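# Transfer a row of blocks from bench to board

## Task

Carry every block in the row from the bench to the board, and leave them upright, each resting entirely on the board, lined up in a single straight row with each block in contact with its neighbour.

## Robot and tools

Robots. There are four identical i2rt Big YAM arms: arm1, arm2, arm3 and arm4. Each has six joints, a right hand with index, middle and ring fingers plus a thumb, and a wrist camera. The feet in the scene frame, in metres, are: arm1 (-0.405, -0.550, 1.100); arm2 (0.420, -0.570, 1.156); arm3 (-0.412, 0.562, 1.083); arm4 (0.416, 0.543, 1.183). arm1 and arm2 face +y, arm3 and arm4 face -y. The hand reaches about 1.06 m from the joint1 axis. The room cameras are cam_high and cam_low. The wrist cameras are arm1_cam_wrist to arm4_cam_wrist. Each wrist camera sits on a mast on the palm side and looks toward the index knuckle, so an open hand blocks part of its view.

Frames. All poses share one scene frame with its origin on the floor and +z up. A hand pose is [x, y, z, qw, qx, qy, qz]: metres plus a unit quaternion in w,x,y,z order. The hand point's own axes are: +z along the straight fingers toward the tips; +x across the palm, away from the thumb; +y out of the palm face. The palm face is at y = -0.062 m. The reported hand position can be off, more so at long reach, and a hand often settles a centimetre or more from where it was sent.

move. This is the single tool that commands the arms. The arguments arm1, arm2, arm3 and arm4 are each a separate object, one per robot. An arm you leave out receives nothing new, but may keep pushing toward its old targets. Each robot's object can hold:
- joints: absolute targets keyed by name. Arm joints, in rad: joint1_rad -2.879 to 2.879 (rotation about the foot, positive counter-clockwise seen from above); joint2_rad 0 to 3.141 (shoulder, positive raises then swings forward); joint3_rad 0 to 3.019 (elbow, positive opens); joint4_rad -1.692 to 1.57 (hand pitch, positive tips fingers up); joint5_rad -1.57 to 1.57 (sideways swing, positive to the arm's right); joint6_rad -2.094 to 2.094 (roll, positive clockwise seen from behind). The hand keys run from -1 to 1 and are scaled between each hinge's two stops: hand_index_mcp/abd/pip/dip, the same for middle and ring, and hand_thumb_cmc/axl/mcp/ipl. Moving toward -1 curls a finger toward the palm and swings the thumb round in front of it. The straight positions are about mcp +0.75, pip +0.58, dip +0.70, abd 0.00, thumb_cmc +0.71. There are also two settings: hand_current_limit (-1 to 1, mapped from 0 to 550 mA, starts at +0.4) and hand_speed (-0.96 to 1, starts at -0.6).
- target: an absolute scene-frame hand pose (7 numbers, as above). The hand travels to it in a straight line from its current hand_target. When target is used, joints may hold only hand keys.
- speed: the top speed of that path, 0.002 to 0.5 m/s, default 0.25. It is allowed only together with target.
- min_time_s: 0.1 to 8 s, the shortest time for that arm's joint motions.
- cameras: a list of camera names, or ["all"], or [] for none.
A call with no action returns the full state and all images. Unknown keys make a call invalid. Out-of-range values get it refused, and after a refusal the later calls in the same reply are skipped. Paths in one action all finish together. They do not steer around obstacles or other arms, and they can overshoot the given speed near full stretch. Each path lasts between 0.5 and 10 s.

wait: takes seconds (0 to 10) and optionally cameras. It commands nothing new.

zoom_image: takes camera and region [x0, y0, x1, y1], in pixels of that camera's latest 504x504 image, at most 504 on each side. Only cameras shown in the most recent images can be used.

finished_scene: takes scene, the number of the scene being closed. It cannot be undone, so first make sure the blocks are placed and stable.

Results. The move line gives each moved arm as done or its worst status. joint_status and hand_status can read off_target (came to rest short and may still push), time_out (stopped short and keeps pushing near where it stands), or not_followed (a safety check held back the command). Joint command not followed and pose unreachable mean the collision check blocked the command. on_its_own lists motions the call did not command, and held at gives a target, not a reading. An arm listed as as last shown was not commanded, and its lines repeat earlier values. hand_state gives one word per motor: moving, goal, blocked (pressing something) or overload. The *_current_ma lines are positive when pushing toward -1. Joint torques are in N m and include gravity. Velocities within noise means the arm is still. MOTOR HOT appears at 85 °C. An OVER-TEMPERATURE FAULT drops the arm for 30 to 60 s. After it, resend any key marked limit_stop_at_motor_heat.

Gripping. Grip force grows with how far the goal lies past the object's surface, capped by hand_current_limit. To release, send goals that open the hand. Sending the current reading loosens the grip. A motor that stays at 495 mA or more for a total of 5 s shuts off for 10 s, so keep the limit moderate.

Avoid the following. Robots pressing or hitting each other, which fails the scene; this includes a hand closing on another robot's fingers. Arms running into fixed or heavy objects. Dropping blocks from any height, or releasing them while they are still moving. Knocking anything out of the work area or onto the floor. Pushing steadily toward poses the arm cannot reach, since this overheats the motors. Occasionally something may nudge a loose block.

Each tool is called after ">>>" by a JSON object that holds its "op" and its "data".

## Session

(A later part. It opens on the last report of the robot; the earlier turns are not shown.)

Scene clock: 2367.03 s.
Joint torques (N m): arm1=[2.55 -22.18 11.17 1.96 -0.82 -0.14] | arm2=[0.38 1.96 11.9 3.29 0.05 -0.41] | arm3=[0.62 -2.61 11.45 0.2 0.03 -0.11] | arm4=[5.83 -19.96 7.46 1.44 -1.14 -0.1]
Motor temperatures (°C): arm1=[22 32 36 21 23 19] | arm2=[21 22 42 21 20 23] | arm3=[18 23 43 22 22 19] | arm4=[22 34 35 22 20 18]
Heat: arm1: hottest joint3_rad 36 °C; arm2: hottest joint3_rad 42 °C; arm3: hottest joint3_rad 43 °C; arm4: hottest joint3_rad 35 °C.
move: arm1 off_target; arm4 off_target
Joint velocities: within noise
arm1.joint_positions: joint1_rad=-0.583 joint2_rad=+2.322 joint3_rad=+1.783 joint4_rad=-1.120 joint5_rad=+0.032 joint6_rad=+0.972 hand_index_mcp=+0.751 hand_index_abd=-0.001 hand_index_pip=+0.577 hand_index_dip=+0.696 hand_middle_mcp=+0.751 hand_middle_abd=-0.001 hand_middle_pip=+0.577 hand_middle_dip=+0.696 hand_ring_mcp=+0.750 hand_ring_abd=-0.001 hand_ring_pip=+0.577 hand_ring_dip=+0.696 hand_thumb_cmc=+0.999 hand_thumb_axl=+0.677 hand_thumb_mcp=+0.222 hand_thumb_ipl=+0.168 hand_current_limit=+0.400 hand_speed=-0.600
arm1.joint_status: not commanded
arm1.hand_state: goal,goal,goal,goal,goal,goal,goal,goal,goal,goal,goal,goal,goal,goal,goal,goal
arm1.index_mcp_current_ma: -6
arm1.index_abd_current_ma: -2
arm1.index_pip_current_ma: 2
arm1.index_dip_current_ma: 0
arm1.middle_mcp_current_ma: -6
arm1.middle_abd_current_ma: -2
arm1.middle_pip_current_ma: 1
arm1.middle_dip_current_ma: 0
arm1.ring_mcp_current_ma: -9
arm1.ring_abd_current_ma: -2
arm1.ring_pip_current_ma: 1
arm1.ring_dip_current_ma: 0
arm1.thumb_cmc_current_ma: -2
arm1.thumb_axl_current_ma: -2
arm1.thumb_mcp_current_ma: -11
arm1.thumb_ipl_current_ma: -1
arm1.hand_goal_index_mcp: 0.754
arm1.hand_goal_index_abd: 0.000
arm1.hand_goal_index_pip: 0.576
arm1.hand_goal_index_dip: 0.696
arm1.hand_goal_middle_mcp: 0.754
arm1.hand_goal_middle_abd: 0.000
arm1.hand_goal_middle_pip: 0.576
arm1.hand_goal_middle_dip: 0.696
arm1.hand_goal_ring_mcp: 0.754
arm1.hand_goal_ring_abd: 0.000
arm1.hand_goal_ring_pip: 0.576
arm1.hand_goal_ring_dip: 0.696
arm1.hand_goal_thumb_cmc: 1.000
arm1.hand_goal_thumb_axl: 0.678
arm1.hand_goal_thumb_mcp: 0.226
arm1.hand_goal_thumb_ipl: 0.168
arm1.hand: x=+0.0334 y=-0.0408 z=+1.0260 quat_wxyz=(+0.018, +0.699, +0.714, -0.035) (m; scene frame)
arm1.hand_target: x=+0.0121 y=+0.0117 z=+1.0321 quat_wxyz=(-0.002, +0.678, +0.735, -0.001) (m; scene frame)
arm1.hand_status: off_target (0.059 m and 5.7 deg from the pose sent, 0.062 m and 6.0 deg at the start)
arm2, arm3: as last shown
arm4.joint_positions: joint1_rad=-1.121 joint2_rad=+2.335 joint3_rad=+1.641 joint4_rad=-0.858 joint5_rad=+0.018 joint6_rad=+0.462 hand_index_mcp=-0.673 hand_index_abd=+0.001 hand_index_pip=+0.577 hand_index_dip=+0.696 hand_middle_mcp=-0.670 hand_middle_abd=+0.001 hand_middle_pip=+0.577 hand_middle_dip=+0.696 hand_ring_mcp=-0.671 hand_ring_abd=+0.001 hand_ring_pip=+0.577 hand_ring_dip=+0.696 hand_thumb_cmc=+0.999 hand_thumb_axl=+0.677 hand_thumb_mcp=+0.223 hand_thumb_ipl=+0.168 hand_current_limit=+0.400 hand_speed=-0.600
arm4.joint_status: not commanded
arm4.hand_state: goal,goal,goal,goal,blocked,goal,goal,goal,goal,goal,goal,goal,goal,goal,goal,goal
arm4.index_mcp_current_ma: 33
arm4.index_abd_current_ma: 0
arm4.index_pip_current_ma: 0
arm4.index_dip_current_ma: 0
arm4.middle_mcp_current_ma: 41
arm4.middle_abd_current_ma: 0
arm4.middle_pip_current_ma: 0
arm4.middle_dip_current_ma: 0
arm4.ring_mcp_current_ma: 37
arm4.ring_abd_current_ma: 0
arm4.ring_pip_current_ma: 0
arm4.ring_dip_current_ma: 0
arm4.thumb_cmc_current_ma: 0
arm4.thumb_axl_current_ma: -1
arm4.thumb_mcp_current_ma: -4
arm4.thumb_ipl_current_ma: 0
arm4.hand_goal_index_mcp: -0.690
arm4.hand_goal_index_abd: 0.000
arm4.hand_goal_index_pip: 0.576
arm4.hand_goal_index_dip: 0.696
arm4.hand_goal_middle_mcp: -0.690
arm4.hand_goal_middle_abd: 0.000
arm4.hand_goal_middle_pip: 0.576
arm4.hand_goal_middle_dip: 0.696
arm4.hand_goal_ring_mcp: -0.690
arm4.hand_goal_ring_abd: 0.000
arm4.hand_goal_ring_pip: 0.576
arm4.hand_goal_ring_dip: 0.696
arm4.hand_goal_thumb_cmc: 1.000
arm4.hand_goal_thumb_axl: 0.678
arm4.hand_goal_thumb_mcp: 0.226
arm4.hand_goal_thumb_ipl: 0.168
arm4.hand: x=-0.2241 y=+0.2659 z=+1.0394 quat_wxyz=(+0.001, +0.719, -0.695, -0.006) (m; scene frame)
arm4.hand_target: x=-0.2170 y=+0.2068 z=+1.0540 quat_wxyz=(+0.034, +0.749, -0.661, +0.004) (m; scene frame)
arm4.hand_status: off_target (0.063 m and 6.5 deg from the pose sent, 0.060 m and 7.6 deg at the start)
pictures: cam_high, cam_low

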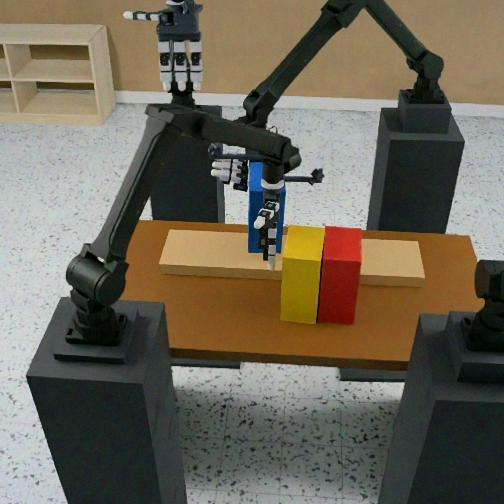

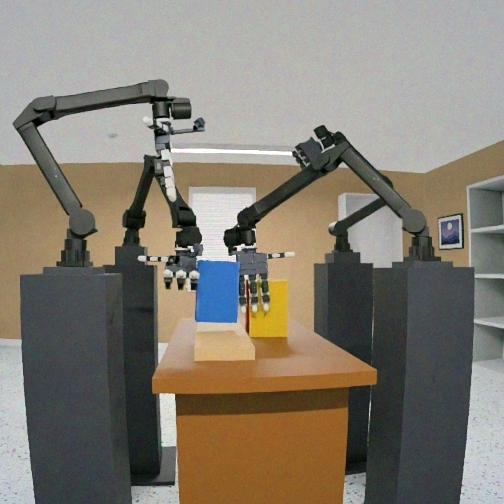

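>>> {"op": "move", "data": {"arm1": {"target": [0.0080, 0.0150, 0.995, -0.001, 0.678, 0.735, 0.0], "speed": 0.05}, "arm4": {"target": [-0.2200, 0.2050, 1.018, 0.035, 0.749, -0.662, 0.003], "speed": 0.05}, "cameras": ["cam_high", "cam_low"]}}

>>> {"op": "zoom_image", "data": {"camera": "cam_high", "region": [190, 150, 350, 310]}}

>>> {"op": "zoom_image", "data": {"camera": "cam_low", "region": [170, 240, 290, 360]}}

Scene clock: 2380.30 s.
Joint torques (N m): arm1=[3.08 -23.06 9.2 2.06 -0.8 -0.12] | arm2=[0.38 1.96 11.9 3.28 0.05 -0.41] | arm3=[0.21 -2.67 11.4 0.27 0.03 -0.1] | arm4=[6.53 -19.9 8.27 1.43 -1.12 -0.14]
Motor temperatures (°C): arm1=[22 32 36 21 23 19] | arm2=[21 22 42 21 20 23] | arm3=[18 23 43 22 22 19] | arm4=[22 34 34 22 21 18]
Heat: arm1: hottest joint3_rad 36 °C; arm2: hottest joint3_rad 42 °C; arm3: hottest joint3_rad 43 °C; arm4: hottest joint2_rad 34 °C.
move: arm1 off_target; arm4 off_target
Joint velocities: within noise
arm1.joint_positions: joint1_rad=-0.582 joint2_rad=+2.373 joint3_rad=+1.783 joint4_rad=-1.056 joint5_rad=+0.031 joint6_rad=+0.977 hand_index_mcp=+0.751 hand_index_abd=-0.001 hand_index_pip=+0.577 hand_index_dip=+0.696 hand_middle_mcp=+0.751 hand_middle_abd=-0.001 hand_middle_pip=+0.577 hand_middle_dip=+0.696 hand_ring_mcp=+0.750 hand_ring_abd=-0.001 hand_ring_pip=+0.577 hand_ring_dip=+0.696 hand_thumb_cmc=+0.999 hand_thumb_axl=+0.677 hand_thumb_mcp=+0.222 hand_thumb_ipl=+0.168 hand_current_limit=+0.400 hand_speed=-0.600
arm1.joint_status: not commanded
arm1.hand_state: goal,goal,goal,goal,goal,goal,goal,goal,goal,goal,goal,goal,goal,goal,goal,goal
arm1.index_mcp_current_ma: -6
arm1.index_abd_current_ma: -2
arm1.index_pip_current_ma: 2
arm1.index_dip_current_ma: 0
arm1.middle_mcp_current_ma: -6
arm1.middle_abd_current_ma: -2
arm1.middle_pip_current_ma: 1
arm1.middle_dip_current_ma: 0
arm1.ring_mcp_current_ma: -9
arm1.ring_abd_current_ma: -2
arm1.ring_pip_current_ma: 1
arm1.ring_dip_current_ma: 0
arm1.thumb_cmc_current_ma: -2
arm1.thumb_axl_current_ma: -2
arm1.thumb_mcp_current_ma: -11
arm1.thumb_ipl_current_ma: -1
arm1.hand_goal_index_mcp: 0.754
arm1.hand_goal_index_abd: 0.000
arm1.hand_goal_index_pip: 0.576
arm1.hand_goal_index_dip: 0.696
arm1.hand_goal_middle_mcp: 0.754
arm1.hand_goal_middle_abd: 0.000
arm1.hand_goal_middle_pip: 0.576
arm1.hand_goal_middle_dip: 0.696
arm1.hand_goal_ring_mcp: 0.754
arm1.hand_goal_ring_abd: 0.000
arm1.hand_goal_ring_pip: 0.576
arm1.hand_goal_ring_dip: 0.696
arm1.hand_goal_thumb_cmc: 1.000
arm1.hand_goal_thumb_axl: 0.678
arm1.hand_goal_thumb_mcp: 0.226
arm1.hand_goal_thumb_ipl: 0.168
arm1.hand: x=+0.0346 y=-0.0365 z=+0.9934 quat_wxyz=(+0.017, +0.700, +0.713, -0.029) (m; scene frame)
arm1.hand_target: x=+0.0059 y=+0.0120 z=+0.9966 quat_wxyz=(-0.002, +0.678, +0.735, -0.001) (m; scene frame)
arm1.hand_status: off_target (0.058 m and 5.3 deg from the pose sent, 0.069 m and 5.7 deg at the start)
arm2.joint_positions: joint1_rad=+0.011 joint2_rad=+0.527 joint3_rad=+1.285 joint4_rad=-1.218 joint5_rad=+0.015 joint6_rad=+1.811 hand_index_mcp=-0.682 hand_index_abd=+0.001 hand_index_pip=+0.577 hand_index_dip=+0.696 hand_middle_mcp=-0.681 hand_middle_abd=+0.001 hand_middle_pip=+0.577 hand_middle_dip=+0.696 hand_ring_mcp=-0.680 hand_ring_abd=+0.001 hand_ring_pip=+0.577 hand_ring_dip=+0.696 hand_thumb_cmc=-0.565 hand_thumb_axl=+0.677 hand_thumb_mcp=+0.223 hand_thumb_ipl=+0.168 hand_current_limit=+0.400 hand_speed=-0.600
arm2.joint_status: not commanded
arm2.hand_state: goal,goal,goal,goal,goal,goal,goal,overload,goal,goal,goal,goal,goal,goal,goal,goal
arm2.index_mcp_current_ma: 14
arm2.index_abd_current_ma: 1
arm2.index_pip_current_ma: 1
arm2.index_dip_current_ma: 0
arm2.middle_mcp_current_ma: 16
arm2.middle_abd_current_ma: 1
arm2.middle_pip_current_ma: 1
arm2.middle_dip_current_ma: 0
arm2.ring_mcp_current_ma: 18
arm2.ring_abd_current_ma: 1
arm2.ring_pip_current_ma: 1
arm2.ring_dip_current_ma: 0
arm2.thumb_cmc_current_ma: 7
arm2.thumb_axl_current_ma: -1
arm2.thumb_mcp_current_ma: -5
arm2.thumb_ipl_current_ma: 0
arm2.hand_goal_index_mcp: -0.690
arm2.hand_goal_index_abd: 0.000
arm2.hand_goal_index_pip: 0.576
arm2.hand_goal_index_dip: 0.696
arm2.hand_goal_middle_mcp: -0.690
arm2.hand_goal_middle_abd: 0.000
arm2.hand_goal_middle_pip: 0.576
arm2.hand_goal_middle_dip: 0.696
arm2.hand_goal_ring_mcp: -0.690
arm2.hand_goal_ring_abd: 0.000
arm2.hand_goal_ring_pip: 0.576
arm2.hand_goal_ring_dip: 0.696
arm2.hand_goal_thumb_cmc: -0.570
arm2.hand_goal_thumb_axl: 0.678
arm2.hand_goal_thumb_mcp: 0.226
arm2.hand_goal_thumb_ipl: 0.168
arm2.hand: x=+0.5006 y=-0.3535 z=+1.6467 quat_wxyz=(-0.413, +0.670, +0.529, +0.319) (m; scene frame)
arm2.hand_target: x=+0.5034 y=-0.3542 z=+1.6675 quat_wxyz=(-0.426, +0.658, +0.522, +0.336) (m; scene frame)
arm2.hand_status: not commanded
arm3.joint_positions: joint1_rad=+0.196 joint2_rad=+0.996 joint3_rad=+1.255 joint4_rad=-1.683 joint5_rad=+0.022 joint6_rad=+0.228 hand_index_mcp=+0.752 hand_index_abd=+0.000 hand_index_pip=+0.577 hand_index_dip=+0.696 hand_middle_mcp=+0.752 hand_middle_abd=+0.000 hand_middle_pip=+0.577 hand_middle_dip=+0.696 hand_ring_mcp=+0.752 hand_ring_abd=+0.000 hand_ring_pip=+0.577 hand_ring_dip=+0.696 hand_thumb_cmc=+1.000 hand_thumb_axl=+0.677 hand_thumb_mcp=+0.222 hand_thumb_ipl=+0.168 hand_current_limit=+0.400 hand_speed=-0.600
arm3.joint_status: not commanded
arm3.hand_state: goal,goal,goal,goal,goal,goal,goal,goal,goal,goal,goal,goal,goal,goal,goal,goal
arm3.index_mcp_current_ma: -4
arm3.index_abd_current_ma: 0
arm3.index_pip_current_ma: 1
arm3.index_dip_current_ma: 0
arm3.middle_mcp_current_ma: -4
arm3.middle_abd_current_ma: 0
arm3.middle_pip_current_ma: 1
arm3.middle_dip_current_ma: 0
arm3.ring_mcp_current_ma: -4
arm3.ring_abd_current_ma: 0
arm3.ring_pip_current_ma: 1
arm3.ring_dip_current_ma: 0
arm3.thumb_cmc_current_ma: -1
arm3.thumb_axl_current_ma: -1
arm3.thumb_mcp_current_ma: -10
arm3.thumb_ipl_current_ma: -1
arm3.hand_goal_index_mcp: 0.754
arm3.hand_goal_index_abd: 0.000
arm3.hand_goal_index_pip: 0.576
arm3.hand_goal_index_dip: 0.696
arm3.hand_goal_middle_mcp: 0.754
arm3.hand_goal_middle_abd: 0.000
arm3.hand_goal_middle_pip: 0.576
arm3.hand_goal_middle_dip: 0.696
arm3.hand_goal_ring_mcp: 0.754
arm3.hand_goal_ring_abd: 0.000
arm3.hand_goal_ring_pip: 0.576
arm3.hand_goal_ring_dip: 0.696
arm3.hand_goal_thumb_cmc: 1.000
arm3.hand_goal_thumb_axl: 0.678
arm3.hand_goal_thumb_mcp: 0.226
arm3.hand_goal_thumb_ipl: 0.168
arm3.hand: x=-0.3802 y=+0.2066 z=+1.4353 quat_wxyz=(+0.076, +0.997, -0.004, +0.008) (m; scene frame)
arm3.hand_target: x=-0.3801 y=+0.2001 z=+1.4493 quat_wxyz=(+0.085, +0.996, -0.002, +0.010) (m; scene frame)
arm3.hand_status: not commanded
arm4.joint_positions: joint1_rad=-1.123 joint2_rad=+2.395 joint3_rad=+1.634 joint4_rad=-0.802 joint5_rad=+0.018 joint6_rad=+0.459 hand_index_mcp=-0.673 hand_index_abd=+0.001 hand_index_pip=+0.577 hand_index_dip=+0.696 hand_middle_mcp=-0.670 hand_middle_abd=+0.001 hand_middle_pip=+0.577 hand_middle_dip=+0.696 hand_ring_mcp=-0.671 hand_ring_abd=+0.001 hand_ring_pip=+0.577 hand_ring_dip=+0.696 hand_thumb_cmc=+0.999 hand_thumb_axl=+0.677 hand_thumb_mcp=+0.223 hand_thumb_ipl=+0.168 hand_current_limit=+0.400 hand_speed=-0.600
arm4.joint_status: not commanded
arm4.hand_state: goal,goal,goal,goal,blocked,goal,goal,goal,goal,goal,goal,goal,goal,goal,goal,goal
arm4.index_mcp_current_ma: 33
arm4.index_abd_current_ma: 0
arm4.index_pip_current_ma: 0
arm4.index_dip_current_ma: 0
arm4.middle_mcp_current_ma: 41
arm4.middle_abd_current_ma: 0
arm4.middle_pip_current_ma: 0
arm4.middle_dip_current_ma: 0
arm4.ring_mcp_current_ma: 37
arm4.ring_abd_current_ma: 0
arm4.ring_pip_current_ma: 0
arm4.ring_dip_current_ma: 0
arm4.thumb_cmc_current_ma: 0
arm4.thumb_axl_current_ma: -1
arm4.thumb_mcp_current_ma: -4
arm4.thumb_ipl_current_ma: 0
arm4.hand_goal_index_mcp: -0.690
arm4.hand_goal_index_abd: 0.000
arm4.hand_goal_index_pip: 0.576
arm4.hand_goal_index_dip: 0.696
arm4.hand_goal_middle_mcp: -0.690
arm4.hand_goal_middle_abd: 0.000
arm4.hand_goal_middle_pip: 0.576
arm4.hand_goal_middle_dip: 0.696
arm4.hand_goal_ring_mcp: -0.690
arm4.hand_goal_ring_abd: 0.000
arm4.hand_goal_ring_pip: 0.576
arm4.hand_goal_ring_dip: 0.696
arm4.hand_goal_thumb_cmc: 1.000
arm4.hand_goal_thumb_axl: 0.678
arm4.hand_goal_thumb_mcp: 0.226
arm4.hand_goal_thumb_ipl: 0.168
arm4.hand: x=-0.2181 y=+0.2703 z=+1.0009 quat_wxyz=(-0.005, +0.719, -0.695, -0.004) (m; scene frame)
arm4.hand_target: x=-0.2163 y=+0.2069 z=+1.0196 quat_wxyz=(+0.035, +0.749, -0.661, +0.004) (m; scene frame)
arm4.hand_status: off_target (0.068 m and 6.9 deg from the pose sent, 0.065 m and 6.5 deg at the start)
pictures: cam_high, cam_low

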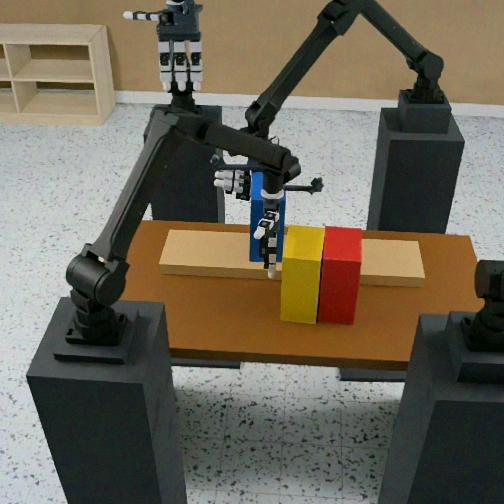

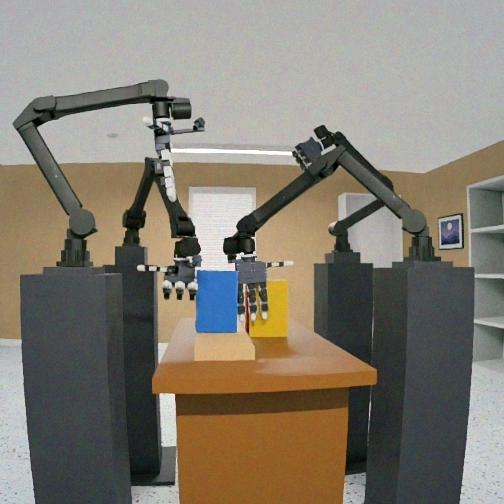

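Scaled by 3.150 from the camera's 504x504 image, which has a finer 720x720 frame.

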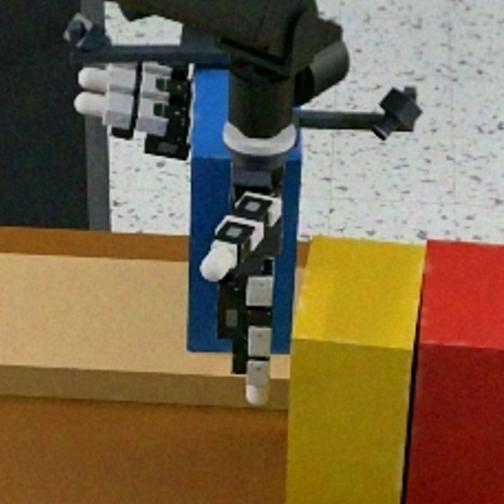

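Scaled by 4.200 from the camera's 504x504 image, which has a finer 720x720 frame.

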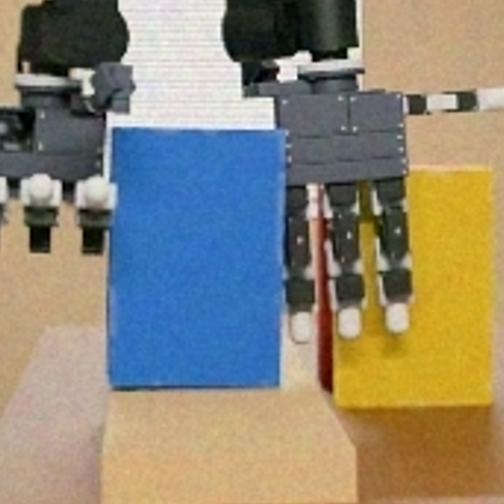

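>>> {"op": "move", "data": {"arm1": {"target": [0.0080, 0.0000, 0.999, -0.001, 0.678, 0.735, 0.0], "speed": 0.05}, "arm4": {"target": [-0.2200, 0.1870, 1.022, 0.035, 0.749, -0.662, 0.003], "speed": 0.05}, "cameras": ["cam_high", "cam_low"]}}

>>> {"op": "zoom_image", "data": {"camera": "cam_high", "region": [190, 150, 350, 310]}}

>>> {"op": "zoom_image", "data": {"camera": "cam_low", "region": [170, 240, 290, 360]}}

Scene clock: 2409.73 s.
Joint torques (N m): arm1=[2.2 -24.7 7.35 1.7 -0.68 -0.23] | arm2=[0.38 1.96 11.9 3.29 0.05 -0.41] | arm3=[0.44 -2.67 11.36 0.18 0.03 -0.11] | arm4=[7.41 -19.14 10.28 0.42 -0.98 0.01]
Motor temperatures (°C): arm1=[22 32 34 21 23 19] | arm2=[21 22 42 21 20 23] | arm3=[18 23 43 22 22 19] | arm4=[22 31 34 22 21 18]
Heat: arm1: hottest joint3_rad 34 °C; arm2: hottest joint3_rad 42 °C; arm3: hottest joint3_rad 43 °C; arm4: hottest joint3_rad 34 °C.
move: arm1 off_target; arm4 off_target
Joint velocities: within noise
arm1.joint_positions: joint1_rad=-0.582 joint2_rad=+2.364 joint3_rad=+1.751 joint4_rad=-1.026 joint5_rad=+0.029 joint6_rad=+0.977 hand_index_mcp=+0.751 hand_index_abd=-0.001 hand_index_pip=+0.577 hand_index_dip=+0.696 hand_middle_mcp=+0.751 hand_middle_abd=-0.001 hand_middle_pip=+0.577 hand_middle_dip=+0.696 hand_ring_mcp=+0.750 hand_ring_abd=-0.001 hand_ring_pip=+0.577 hand_ring_dip=+0.696 hand_thumb_cmc=+0.999 hand_thumb_axl=+0.677 hand_thumb_mcp=+0.222 hand_thumb_ipl=+0.168 hand_current_limit=+0.400 hand_speed=-0.600
arm1.joint_status: not commanded
arm1.hand_state: goal,goal,goal,goal,goal,goal,goal,goal,goal,goal,goal,goal,goal,goal,goal,goal
arm1.index_mcp_current_ma: -6
arm1.index_abd_current_ma: -2
arm1.index_pip_current_ma: 2
arm1.index_dip_current_ma: 0
arm1.middle_mcp_current_ma: -6
arm1.middle_abd_current_ma: -2
arm1.middle_pip_current_ma: 1
arm1.middle_dip_current_ma: 0
arm1.ring_mcp_current_ma: -9
arm1.ring_abd_current_ma: -2
arm1.ring_pip_current_ma: 1
arm1.ring_dip_current_ma: 0
arm1.thumb_cmc_current_ma: -2
arm1.thumb_axl_current_ma: -2
arm1.thumb_mcp_current_ma: -11
arm1.thumb_ipl_current_ma: -1
arm1.hand_goal_index_mcp: 0.754
arm1.hand_goal_index_abd: 0.000
arm1.hand_goal_index_pip: 0.576
arm1.hand_goal_index_dip: 0.696
arm1.hand_goal_middle_mcp: 0.754
arm1.hand_goal_middle_abd: 0.000
arm1.hand_goal_middle_pip: 0.576
arm1.hand_goal_middle_dip: 0.696
arm1.hand_goal_ring_mcp: 0.754
arm1.hand_goal_ring_abd: 0.000
arm1.hand_goal_ring_pip: 0.576
arm1.hand_goal_ring_dip: 0.696
arm1.hand_goal_thumb_cmc: 1.000
arm1.hand_goal_thumb_axl: 0.678
arm1.hand_goal_thumb_mcp: 0.226
arm1.hand_goal_thumb_ipl: 0.168
arm1.hand: x=+0.0315 y=-0.0404 z=+0.9895 quat_wxyz=(+0.015, +0.701, +0.713, -0.025) (m; scene frame)
arm1.hand_target: x=+0.0070 y=-0.0017 z=+0.9997 quat_wxyz=(-0.002, +0.678, +0.735, -0.001) (m; scene frame)
arm1.hand_status: off_target (0.048 m and 5.0 deg from the pose sent, 0.045 m and 5.3 deg at the start)
arm2, arm3: as last shown
arm4.joint_positions: joint1_rad=-1.121 joint2_rad=+2.395 joint3_rad=+1.634 joint4_rad=-0.801 joint5_rad=+0.015 joint6_rad=+0.474 hand_index_mcp=-0.673 hand_index_abd=+0.001 hand_index_pip=+0.577 hand_index_dip=+0.696 hand_middle_mcp=-0.670 hand_middle_abd=+0.001 hand_middle_pip=+0.577 hand_middle_dip=+0.696 hand_ring_mcp=-0.671 hand_ring_abd=+0.001 hand_ring_pip=+0.577 hand_ring_dip=+0.696 hand_thumb_cmc=+0.999 hand_thumb_axl=+0.677 hand_thumb_mcp=+0.223 hand_thumb_ipl=+0.168 hand_current_limit=+0.400 hand_speed=-0.600
arm4.joint_status: not commanded
arm4.hand_state: goal,goal,goal,goal,blocked,goal,goal,goal,goal,goal,goal,goal,goal,goal,goal,goal
arm4.index_mcp_current_ma: 33
arm4.index_abd_current_ma: 0
arm4.index_pip_current_ma: 0
arm4.index_dip_current_ma: 0
arm4.middle_mcp_current_ma: 41
arm4.middle_abd_current_ma: 0
arm4.middle_pip_current_ma: 0
arm4.middle_dip_current_ma: 0
arm4.ring_mcp_current_ma: 37
arm4.ring_abd_current_ma: 0
arm4.ring_pip_current_ma: 0
arm4.ring_dip_current_ma: 0
arm4.thumb_cmc_current_ma: 0
arm4.thumb_axl_current_ma: -1
arm4.thumb_mcp_current_ma: -4
arm4.thumb_ipl_current_ma: 0
arm4.hand_goal_index_mcp: -0.690
arm4.hand_goal_index_abd: 0.000
arm4.hand_goal_index_pip: 0.576
arm4.hand_goal_index_dip: 0.696
arm4.hand_goal_middle_mcp: -0.690
arm4.hand_goal_middle_abd: 0.000
arm4.hand_goal_middle_pip: 0.576
arm4.hand_goal_middle_dip: 0.696
arm4.hand_goal_ring_mcp: -0.690
arm4.hand_goal_ring_abd: 0.000
arm4.hand_goal_ring_pip: 0.576
arm4.hand_goal_ring_dip: 0.696
arm4.hand_goal_thumb_cmc: 1.000
arm4.hand_goal_thumb_axl: 0.678
arm4.hand_goal_thumb_mcp: 0.226
arm4.hand_goal_thumb_ipl: 0.168
arm4.hand: x=-0.2173 y=+0.2696 z=+1.0008 quat_wxyz=(-0.004, +0.715, -0.699, -0.003) (m; scene frame)
arm4.hand_target: x=-0.2138 y=+0.1900 z=+1.0242 quat_wxyz=(+0.035, +0.749, -0.661, +0.004) (m; scene frame)
arm4.hand_status: off_target (0.085 m and 7.3 deg from the pose sent, 0.086 m and 6.8 deg at the start)
pictures: cam_high, cam_low

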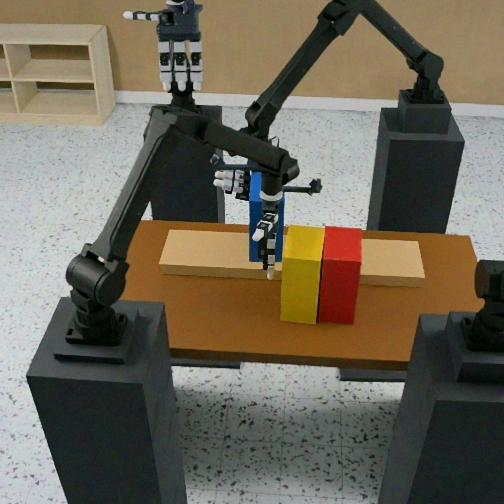

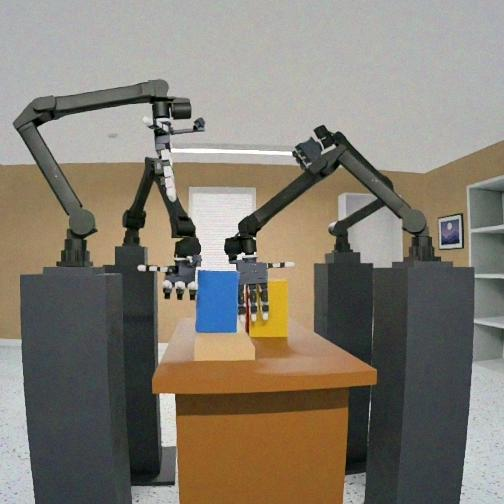

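Scaled by 3.150 from the camera's 504x504 image, which has a finer 720x720 frame.

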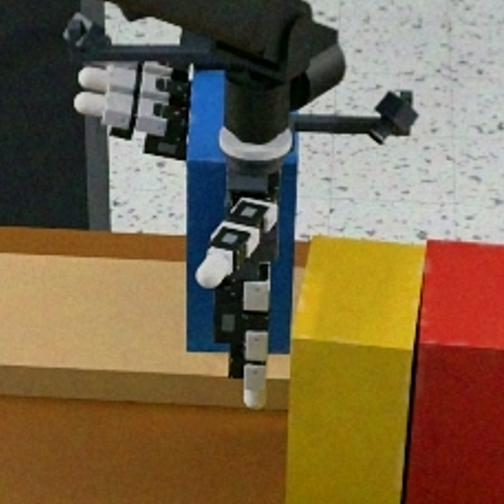

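Scaled by 4.200 from the camera's 504x504 image, which has a finer 720x720 frame.

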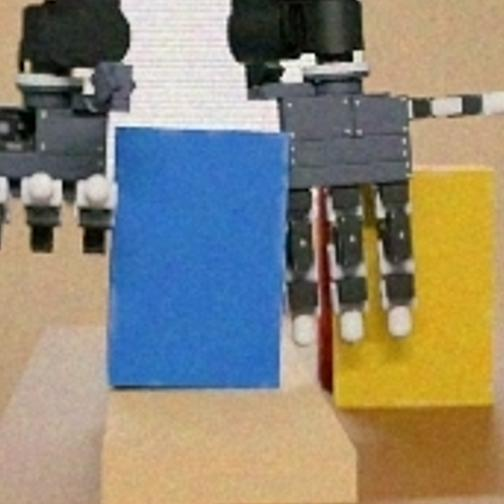

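>>> {"op": "move", "data": {"arm1": {"target": [0.0080, -0.0050, 1.022, -0.001, 0.678, 0.735, 0.0], "speed": 0.05}, "arm4": {"target": [-0.2200, 0.1870, 1.048, 0.035, 0.749, -0.662, 0.003], "speed": 0.05}, "cameras": ["cam_high", "cam_low"]}}

>>> {"op": "zoom_image", "data": {"camera": "cam_low", "region": [170, 240, 290, 360]}}

Scene clock: 2418.03 s.
Joint torques (N m): arm1=[1.9 -26.7 8.03 0.77 -0.65 -0.26] | arm2=[0.38 1.9 11.92 3.29 0.05 -0.41] | arm3=[0.26 -2.61 11.38 0.25 0.03 -0.1] | arm4=[7.36 -22.3 10.25 -0.17 -0.94 -0.05]
Motor temperatures (°C): arm1=[22 34 34 21 23 19] | arm2=[21 22 42 21 20 23] | arm3=[18 23 43 22 22 19] | arm4=[22 31 34 22 21 18]
Heat: arm1: hottest joint2_rad 34 °C; arm2: hottest joint3_rad 42 °C; arm3: hottest joint3_rad 43 °C; arm4: hottest joint3_rad 34 °C.
move: arm1 off_target; arm4 off_target
Joint velocities: within noise
arm1.joint_positions: joint1_rad=-0.582 joint2_rad=+2.344 joint3_rad=+1.727 joint4_rad=-1.033 joint5_rad=+0.028 joint6_rad=+0.977 hand_index_mcp=+0.751 hand_index_abd=-0.001 hand_index_pip=+0.577 hand_index_dip=+0.696 hand_middle_mcp=+0.751 hand_middle_abd=-0.001 hand_middle_pip=+0.577 hand_middle_dip=+0.696 hand_ring_mcp=+0.750 hand_ring_abd=-0.001 hand_ring_pip=+0.577 hand_ring_dip=+0.696 hand_thumb_cmc=+0.999 hand_thumb_axl=+0.677 hand_thumb_mcp=+0.222 hand_thumb_ipl=+0.168 hand_current_limit=+0.400 hand_speed=-0.600
arm1.joint_status: not commanded
arm1.hand_state: goal,goal,goal,goal,goal,goal,goal,goal,goal,goal,goal,goal,goal,goal,goal,goal
arm1.index_mcp_current_ma: -6
arm1.index_abd_current_ma: -2
arm1.index_pip_current_ma: 2
arm1.index_dip_current_ma: 0
arm1.middle_mcp_current_ma: -6
arm1.middle_abd_current_ma: -2
arm1.middle_pip_current_ma: 1
arm1.middle_dip_current_ma: 0
arm1.ring_mcp_current_ma: -9
arm1.ring_abd_current_ma: -2
arm1.ring_pip_current_ma: 1
arm1.ring_dip_current_ma: 0
arm1.thumb_cmc_current_ma: -2
arm1.thumb_axl_current_ma: -2
arm1.thumb_mcp_current_ma: -11
arm1.thumb_ipl_current_ma: -1
arm1.hand_goal_index_mcp: 0.754
arm1.hand_goal_index_abd: 0.000
arm1.hand_goal_index_pip: 0.576
arm1.hand_goal_index_dip: 0.696
arm1.hand_goal_middle_mcp: 0.754
arm1.hand_goal_middle_abd: 0.000
arm1.hand_goal_middle_pip: 0.576
arm1.hand_goal_middle_dip: 0.696
arm1.hand_goal_ring_mcp: 0.754
arm1.hand_goal_ring_abd: 0.000
arm1.hand_goal_ring_pip: 0.576
arm1.hand_goal_ring_dip: 0.696
arm1.hand_goal_thumb_cmc: 1.000
arm1.hand_goal_thumb_axl: 0.678
arm1.hand_goal_thumb_mcp: 0.226
arm1.hand_goal_thumb_ipl: 0.168
arm1.hand: x=+0.0269 y=-0.0473 z=+0.9938 quat_wxyz=(+0.016, +0.700, +0.713, -0.031) (m; scene frame)
arm1.hand_target: x=+0.0071 y=-0.0067 z=+1.0222 quat_wxyz=(-0.001, +0.678, +0.735, +0.000) (m; scene frame)
arm1.hand_status: off_target (0.054 m and 5.4 deg from the pose sent, 0.053 m and 5.0 deg at the start)
arm2, arm3: as last shown
arm4.joint_positions: joint1_rad=-1.111 joint2_rad=+2.395 joint3_rad=+1.634 joint4_rad=-0.828 joint5_rad=+0.012 joint6_rad=+0.477 hand_index_mcp=-0.673 hand_index_abd=+0.001 hand_index_pip=+0.577 hand_index_dip=+0.696 hand_middle_mcp=-0.670 hand_middle_abd=+0.001 hand_middle_pip=+0.577 hand_middle_dip=+0.696 hand_ring_mcp=-0.671 hand_ring_abd=+0.001 hand_ring_pip=+0.577 hand_ring_dip=+0.696 hand_thumb_cmc=+0.999 hand_thumb_axl=+0.677 hand_thumb_mcp=+0.223 hand_thumb_ipl=+0.168 hand_current_limit=+0.400 hand_speed=-0.600
arm4.joint_status: not commanded
arm4.hand_state: goal,goal,goal,goal,blocked,goal,goal,goal,goal,goal,goal,goal,goal,goal,goal,goal
arm4.index_mcp_current_ma: 33
arm4.index_abd_current_ma: 0
arm4.index_pip_current_ma: 0
arm4.index_dip_current_ma: 0
arm4.middle_mcp_current_ma: 41
arm4.middle_abd_current_ma: 0
arm4.middle_pip_current_ma: 0
arm4.middle_dip_current_ma: 0
arm4.ring_mcp_current_ma: 37
arm4.ring_abd_current_ma: 0
arm4.ring_pip_current_ma: 0
arm4.ring_dip_current_ma: 0
arm4.thumb_cmc_current_ma: 0
arm4.thumb_axl_current_ma: -1
arm4.thumb_mcp_current_ma: -4
arm4.thumb_ipl_current_ma: 0
arm4.hand_goal_index_mcp: -0.690
arm4.hand_goal_index_abd: 0.000
arm4.hand_goal_index_pip: 0.576
arm4.hand_goal_index_dip: 0.696
arm4.hand_goal_middle_mcp: -0.690
arm4.hand_goal_middle_abd: 0.000
arm4.hand_goal_middle_pip: 0.576
arm4.hand_goal_middle_dip: 0.696
arm4.hand_goal_ring_mcp: -0.690
arm4.hand_goal_ring_abd: 0.000
arm4.hand_goal_ring_pip: 0.576
arm4.hand_goal_ring_dip: 0.696
arm4.hand_goal_thumb_cmc: 1.000
arm4.hand_goal_thumb_axl: 0.678
arm4.hand_goal_thumb_mcp: 0.226
arm4.hand_goal_thumb_ipl: 0.168
arm4.hand: x=-0.2082 y=+0.2662 z=+0.9991 quat_wxyz=(-0.016, +0.717, -0.696, +0.002) (m; scene frame)
arm4.hand_target: x=-0.2146 y=+0.1897 z=+1.0491 quat_wxyz=(+0.035, +0.749, -0.661, +0.004) (m; scene frame)
arm4.hand_status: off_target (0.094 m and 7.9 deg from the pose sent, 0.095 m and 7.3 deg at the start)
pictures: cam_high, cam_low

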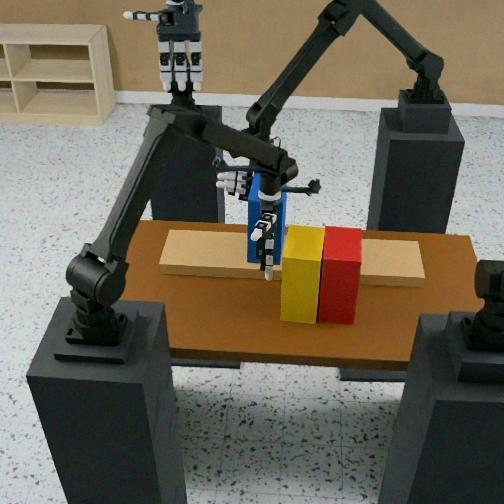

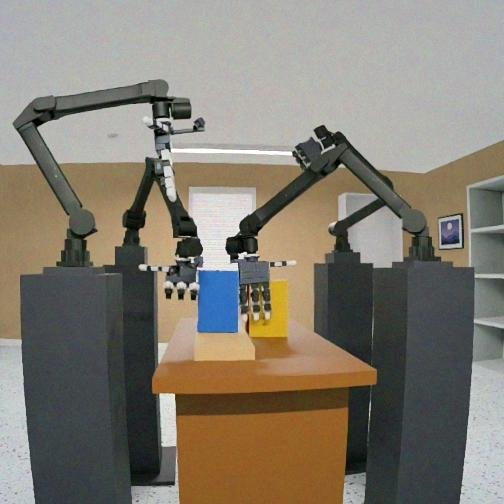

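Scaled by 4.200 from the camera's 504x504 image, which has a finer 720x720 frame.

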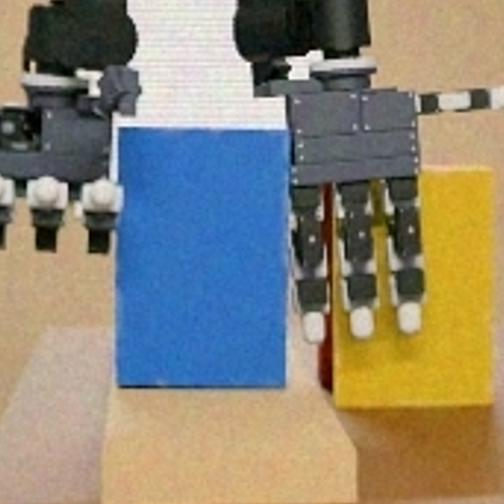

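>>> {"op": "move", "data": {"arm1": {"target": [0.0080, -0.0220, 1.022, -0.001, 0.678, 0.735, 0.0], "speed": 0.05}, "arm4": {"target": [-0.2230, 0.1720, 1.052, 0.035, 0.749, -0.662, 0.003], "speed": 0.05}, "cameras": ["cam_high", "cam_low"]}}

>>> {"op": "zoom_image", "data": {"camera": "cam_low", "region": [170, 240, 290, 360]}}

>>> {"op": "zoom_image", "data": {"camera": "cam_high", "region": [190, 150, 350, 310]}}

Scene clock: 2425.60 s.
Joint torques (N m): arm1=[0.85 -25.7 7.94 1.76 -0.61 -0.38] | arm2=[0.38 1.9 11.92 3.29 0.05 -0.41] | arm3=[0.21 -2.73 11.44 0.25 0.04 -0.11] | arm4=[7.24 -21.13 11.73 0.14 -0.88 -0.02]
Motor temperatures (°C): arm1=[22 35 34 21 23 19] | arm2=[21 22 42 21 20 23] | arm3=[18 23 43 22 22 19] | arm4=[22 30 35 22 21 18]
Heat: arm1: hottest joint2_rad 35 °C; arm2: hottest joint3_rad 42 °C; arm3: hottest joint3_rad 43 °C; arm4: hottest joint3_rad 35 °C.
move: arm1 off_target; arm4 off_target
Joint velocities: within noise
arm1.joint_positions: joint1_rad=-0.581 joint2_rad=+2.304 joint3_rad=+1.662 joint4_rad=-1.028 joint5_rad=+0.028 joint6_rad=+0.977 hand_index_mcp=+0.751 hand_index_abd=-0.001 hand_index_pip=+0.577 hand_index_dip=+0.696 hand_middle_mcp=+0.751 hand_middle_abd=-0.001 hand_middle_pip=+0.577 hand_middle_dip=+0.696 hand_ring_mcp=+0.750 hand_ring_abd=-0.001 hand_ring_pip=+0.577 hand_ring_dip=+0.696 hand_thumb_cmc=+0.999 hand_thumb_axl=+0.677 hand_thumb_mcp=+0.222 hand_thumb_ipl=+0.168 hand_current_limit=+0.400 hand_speed=-0.600
arm1.joint_status: not commanded
arm1.hand_state: goal,goal,goal,goal,goal,goal,goal,goal,goal,goal,goal,goal,goal,goal,goal,goal
arm1.index_mcp_current_ma: -6
arm1.index_abd_current_ma: -2
arm1.index_pip_current_ma: 2
arm1.index_dip_current_ma: 0
arm1.middle_mcp_current_ma: -6
arm1.middle_abd_current_ma: -2
arm1.middle_pip_current_ma: 1
arm1.middle_dip_current_ma: 0
arm1.ring_mcp_current_ma: -9
arm1.ring_abd_current_ma: -2
arm1.ring_pip_current_ma: 1
arm1.ring_dip_current_ma: 0
arm1.thumb_cmc_current_ma: -2
arm1.thumb_axl_current_ma: -2
arm1.thumb_mcp_current_ma: -11
arm1.thumb_ipl_current_ma: -1
arm1.hand_goal_index_mcp: 0.754
arm1.hand_goal_index_abd: 0.000
arm1.hand_goal_index_pip: 0.576
arm1.hand_goal_index_dip: 0.696
arm1.hand_goal_middle_mcp: 0.754
arm1.hand_goal_middle_abd: 0.000
arm1.hand_goal_middle_pip: 0.576
arm1.hand_goal_middle_dip: 0.696
arm1.hand_goal_ring_mcp: 0.754
arm1.hand_goal_ring_abd: 0.000
arm1.hand_goal_ring_pip: 0.576
arm1.hand_goal_ring_dip: 0.696
arm1.hand_goal_thumb_cmc: 1.000
arm1.hand_goal_thumb_axl: 0.678
arm1.hand_goal_thumb_mcp: 0.226
arm1.hand_goal_thumb_ipl: 0.168
arm1.hand: x=+0.0161 y=-0.0635 z=+0.9984 quat_wxyz=(+0.017, +0.700, +0.713, -0.040) (m; scene frame)
arm1.hand_target: x=+0.0066 y=-0.0235 z=+1.0230 quat_wxyz=(-0.001, +0.678, +0.735, -0.001) (m; scene frame)
arm1.hand_status: off_target (0.048 m and 6.2 deg from the pose sent, 0.042 m and 5.4 deg at the start)
arm2, arm3: as last shown
arm4.joint_positions: joint1_rad=-1.090 joint2_rad=+2.395 joint3_rad=+1.655 joint4_rad=-0.861 joint5_rad=+0.013 joint6_rad=+0.495 hand_index_mcp=-0.673 hand_index_abd=+0.001 hand_index_pip=+0.577 hand_index_dip=+0.696 hand_middle_mcp=-0.670 hand_middle_abd=+0.001 hand_middle_pip=+0.577 hand_middle_dip=+0.696 hand_ring_mcp=-0.671 hand_ring_abd=+0.001 hand_ring_pip=+0.577 hand_ring_dip=+0.696 hand_thumb_cmc=+0.999 hand_thumb_axl=+0.677 hand_thumb_mcp=+0.223 hand_thumb_ipl=+0.168 hand_current_limit=+0.400 hand_speed=-0.600
arm4.joint_status: not commanded
arm4.hand_state: goal,goal,goal,goal,blocked,goal,goal,goal,goal,goal,goal,goal,goal,goal,goal,goal
arm4.index_mcp_current_ma: 33
arm4.index_abd_current_ma: 0
arm4.index_pip_current_ma: 0
arm4.index_dip_current_ma: 0
arm4.middle_mcp_current_ma: 41
arm4.middle_abd_current_ma: 0
arm4.middle_pip_current_ma: 0
arm4.middle_dip_current_ma: 0
arm4.ring_mcp_current_ma: 37
arm4.ring_abd_current_ma: 0
arm4.ring_pip_current_ma: 0
arm4.ring_dip_current_ma: 0
arm4.thumb_cmc_current_ma: 0
arm4.thumb_axl_current_ma: -1
arm4.thumb_mcp_current_ma: -4
arm4.thumb_ipl_current_ma: 0
arm4.hand_goal_index_mcp: -0.690
arm4.hand_goal_index_abd: 0.000
arm4.hand_goal_index_pip: 0.576
arm4.hand_goal_index_dip: 0.696
arm4.hand_goal_middle_mcp: -0.690
arm4.hand_goal_middle_abd: 0.000
arm4.hand_goal_middle_pip: 0.576
arm4.hand_goal_middle_dip: 0.696
arm4.hand_goal_ring_mcp: -0.690
arm4.hand_goal_ring_abd: 0.000
arm4.hand_goal_ring_pip: 0.576
arm4.hand_goal_ring_dip: 0.696
arm4.hand_goal_thumb_cmc: 1.000
arm4.hand_goal_thumb_axl: 0.678
arm4.hand_goal_thumb_mcp: 0.226
arm4.hand_goal_thumb_ipl: 0.168
arm4.hand: x=-0.2044 y=+0.2533 z=+1.0045 quat_wxyz=(-0.022, +0.719, -0.695, +0.003) (m; scene frame)
arm4.hand_target: x=-0.2161 y=+0.1750 z=+1.0547 quat_wxyz=(+0.035, +0.749, -0.661, +0.005) (m; scene frame)
arm4.hand_status: off_target (0.096 m and 8.3 deg from the pose sent, 0.109 m and 7.9 deg at the start; pose on its path clipped on 5 of 31 steps)
pictures: cam_high, cam_low

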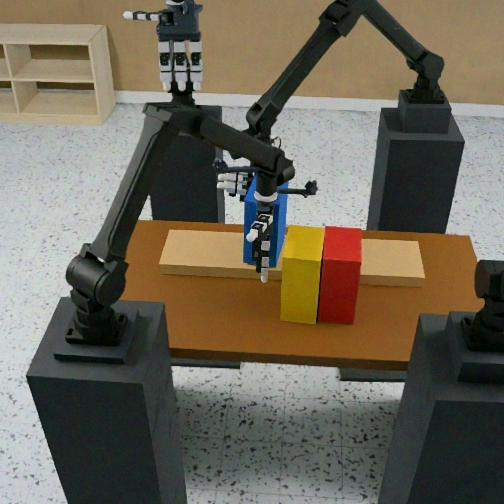

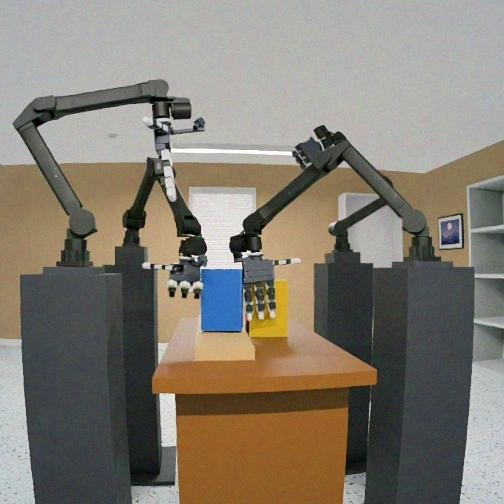

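Scaled by 4.200 from the camera's 504x504 image, which has a finer 720x720 frame.

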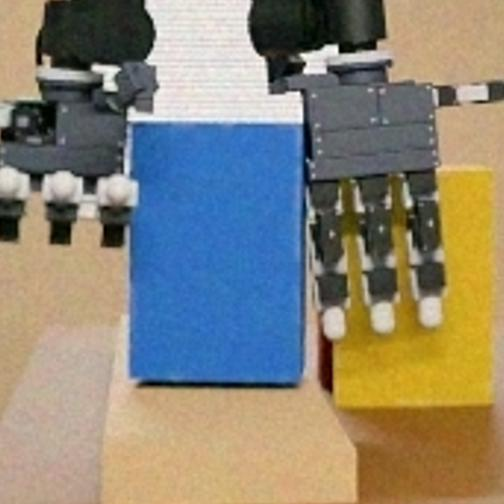

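Scaled by 3.150 from the camera's 504x504 image, which has a finer 720x720 frame.

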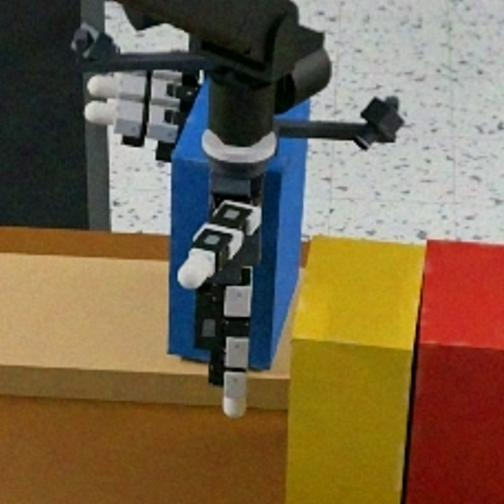

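>>> {"op": "move", "data": {"arm1": {"target": [0.0160, -0.0180, 1.022, -0.001, 0.678, 0.735, 0.0], "speed": 0.05}, "arm4": {"target": [-0.2360, 0.1800, 1.052, 0.035, 0.749, -0.662, 0.003], "speed": 0.05}, "cameras": ["cam_high", "cam_low"]}}

>>> {"op": "zoom_image", "data": {"camera": "cam_low", "region": [170, 240, 290, 360]}}

>>> {"op": "zoom_image", "data": {"camera": "cam_high", "region": [190, 150, 350, 310]}}

Scene clock: 2436.03 s.
Joint torques (N m): arm1=[0.85 -24.23 10.4 1.11 -0.6 -0.45] | arm2=[0.38 1.9 11.92 3.28 0.05 -0.41] | arm3=[0.44 -2.67 11.45 0.2 0.04 -0.11] | arm4=[5.89 -20.66 12.11 -0.17 -0.95 -0.25]
Motor temperatures (°C): arm1=[22 34 34 21 23 19] | arm2=[21 22 42 21 20 23] | arm3=[18 23 43 22 22 19] | arm4=[22 30 35 22 21 18]
Heat: arm1: hottest joint2_rad 34 °C; arm2: hottest joint3_rad 42 °C; arm3: hottest joint3_rad 43 °C; arm4: hottest joint3_rad 35 °C.
move: arm1 off_target; arm4 off_target
Joint velocities: within noise
arm1.joint_positions: joint1_rad=-0.587 joint2_rad=+2.303 joint3_rad=+1.660 joint4_rad=-1.027 joint5_rad=+0.028 joint6_rad=+0.977 hand_index_mcp=+0.751 hand_index_abd=-0.001 hand_index_pip=+0.577 hand_index_dip=+0.696 hand_middle_mcp=+0.751 hand_middle_abd=-0.001 hand_middle_pip=+0.577 hand_middle_dip=+0.696 hand_ring_mcp=+0.750 hand_ring_abd=-0.001 hand_ring_pip=+0.577 hand_ring_dip=+0.696 hand_thumb_cmc=+0.999 hand_thumb_axl=+0.677 hand_thumb_mcp=+0.222 hand_thumb_ipl=+0.168 hand_current_limit=+0.400 hand_speed=-0.600
arm1.joint_status: not commanded
arm1.hand_state: goal,goal,goal,goal,goal,goal,goal,goal,goal,goal,goal,goal,goal,goal,goal,goal
arm1.index_mcp_current_ma: -6
arm1.index_abd_current_ma: -2
arm1.index_pip_current_ma: 2
arm1.index_dip_current_ma: 0
arm1.middle_mcp_current_ma: -6
arm1.middle_abd_current_ma: -2
arm1.middle_pip_current_ma: 1
arm1.middle_dip_current_ma: 0
arm1.ring_mcp_current_ma: -9
arm1.ring_abd_current_ma: -2
arm1.ring_pip_current_ma: 1
arm1.ring_dip_current_ma: 0
arm1.thumb_cmc_current_ma: -2
arm1.thumb_axl_current_ma: -2
arm1.thumb_mcp_current_ma: -11
arm1.thumb_ipl_current_ma: -1
arm1.hand_goal_index_mcp: 0.754
arm1.hand_goal_index_abd: 0.000
arm1.hand_goal_index_pip: 0.576
arm1.hand_goal_index_dip: 0.696
arm1.hand_goal_middle_mcp: 0.754
arm1.hand_goal_middle_abd: 0.000
arm1.hand_goal_middle_pip: 0.576
arm1.hand_goal_middle_dip: 0.696
arm1.hand_goal_ring_mcp: 0.754
arm1.hand_goal_ring_abd: 0.000
arm1.hand_goal_ring_pip: 0.576
arm1.hand_goal_ring_dip: 0.696
arm1.hand_goal_thumb_cmc: 1.000
arm1.hand_goal_thumb_axl: 0.678
arm1.hand_goal_thumb_mcp: 0.226
arm1.hand_goal_thumb_ipl: 0.168
arm1.hand: x=+0.0186 y=-0.0659 z=+0.9986 quat_wxyz=(+0.017, +0.702, +0.711, -0.040) (m; scene frame)
arm1.hand_target: x=+0.0140 y=-0.0200 z=+1.0240 quat_wxyz=(-0.001, +0.678, +0.735, +0.000) (m; scene frame)
arm1.hand_status: off_target (0.053 m and 6.4 deg from the pose sent, 0.051 m and 6.2 deg at the start)
arm2, arm3: as last shown
arm4.joint_positions: joint1_rad=-1.091 joint2_rad=+2.395 joint3_rad=+1.686 joint4_rad=-0.875 joint5_rad=+0.016 joint6_rad=+0.495 hand_index_mcp=-0.673 hand_index_abd=+0.001 hand_index_pip=+0.577 hand_index_dip=+0.696 hand_middle_mcp=-0.670 hand_middle_abd=+0.001 hand_middle_pip=+0.577 hand_middle_dip=+0.696 hand_ring_mcp=-0.671 hand_ring_abd=+0.001 hand_ring_pip=+0.577 hand_ring_dip=+0.696 hand_thumb_cmc=+0.999 hand_thumb_axl=+0.677 hand_thumb_mcp=+0.223 hand_thumb_ipl=+0.168 hand_current_limit=+0.400 hand_speed=-0.600
arm4.joint_status: not commanded
arm4.hand_state: goal,goal,goal,goal,blocked,goal,goal,goal,goal,goal,goal,goal,goal,goal,goal,goal
arm4.index_mcp_current_ma: 33
arm4.index_abd_current_ma: 0
arm4.index_pip_current_ma: 0
arm4.index_dip_current_ma: 0
arm4.middle_mcp_current_ma: 41
arm4.middle_abd_current_ma: 0
arm4.middle_pip_current_ma: 0
arm4.middle_dip_current_ma: 0
arm4.ring_mcp_current_ma: 37
arm4.ring_abd_current_ma: 0
arm4.ring_pip_current_ma: 0
arm4.ring_dip_current_ma: 0
arm4.thumb_cmc_current_ma: 0
arm4.thumb_axl_current_ma: -1
arm4.thumb_mcp_current_ma: -4
arm4.thumb_ipl_current_ma: 0
arm4.hand_goal_index_mcp: -0.690
arm4.hand_goal_index_abd: 0.000
arm4.hand_goal_index_pip: 0.576
arm4.hand_goal_index_dip: 0.696
arm4.hand_goal_middle_mcp: -0.690
arm4.hand_goal_middle_abd: 0.000
arm4.hand_goal_middle_pip: 0.576
arm4.hand_goal_middle_dip: 0.696
arm4.hand_goal_ring_mcp: -0.690
arm4.hand_goal_ring_abd: 0.000
arm4.hand_goal_ring_pip: 0.576
arm4.hand_goal_ring_dip: 0.696
arm4.hand_goal_thumb_cmc: 1.000
arm4.hand_goal_thumb_axl: 0.678
arm4.hand_goal_thumb_mcp: 0.226
arm4.hand_goal_thumb_ipl: 0.168
arm4.hand: x=-0.2157 y=+0.2491 z=+1.0143 quat_wxyz=(-0.014, +0.718, -0.696, -0.001) (m; scene frame)
arm4.hand_target: x=-0.2303 y=+0.1825 z=+1.0551 quat_wxyz=(+0.036, +0.749, -0.661, +0.003) (m; scene frame)
arm4.hand_status: off_target (0.081 m and 7.7 deg from the pose sent, 0.093 m and 8.3 deg at the start)
pictures: cam_high, cam_low

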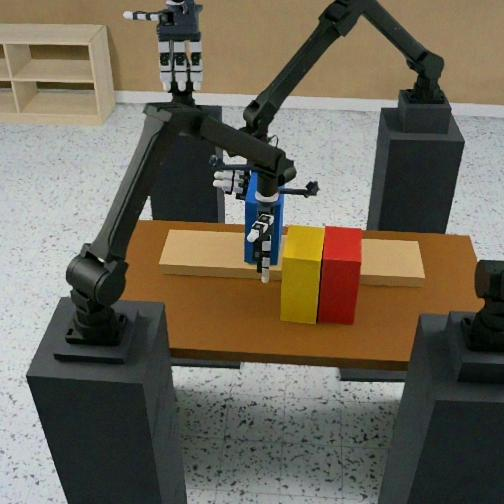

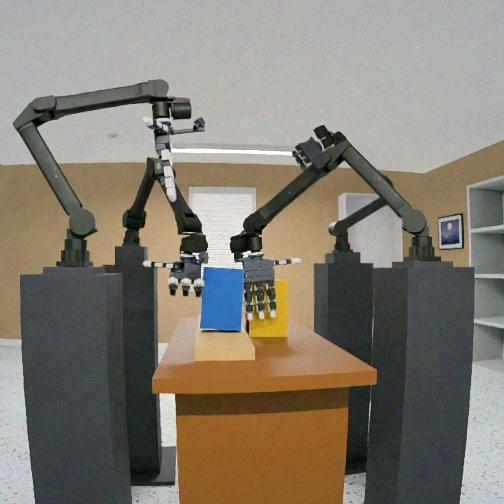

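Scaled by 4.200 from the camera's 504x504 image, which has a finer 720x720 frame.

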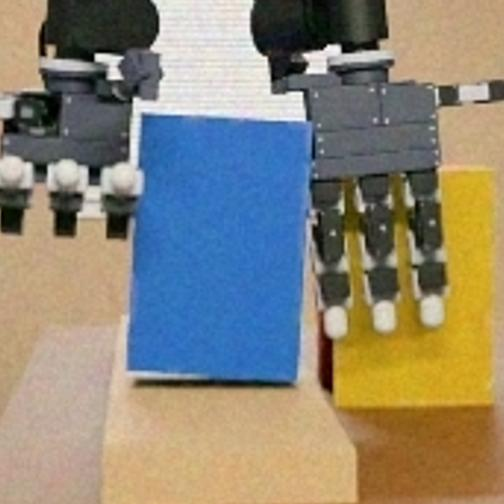

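Scaled by 3.150 from the camera's 504x504 image, which has a finer 720x720 frame.

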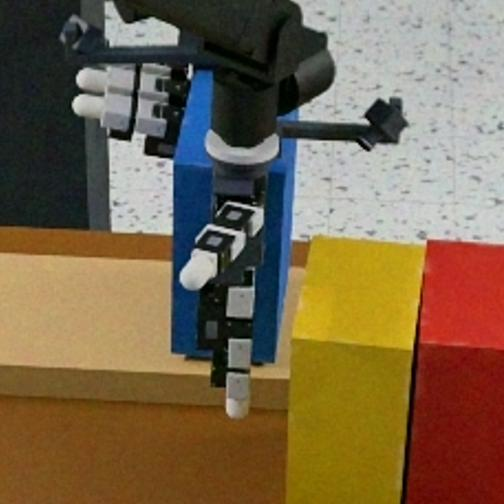

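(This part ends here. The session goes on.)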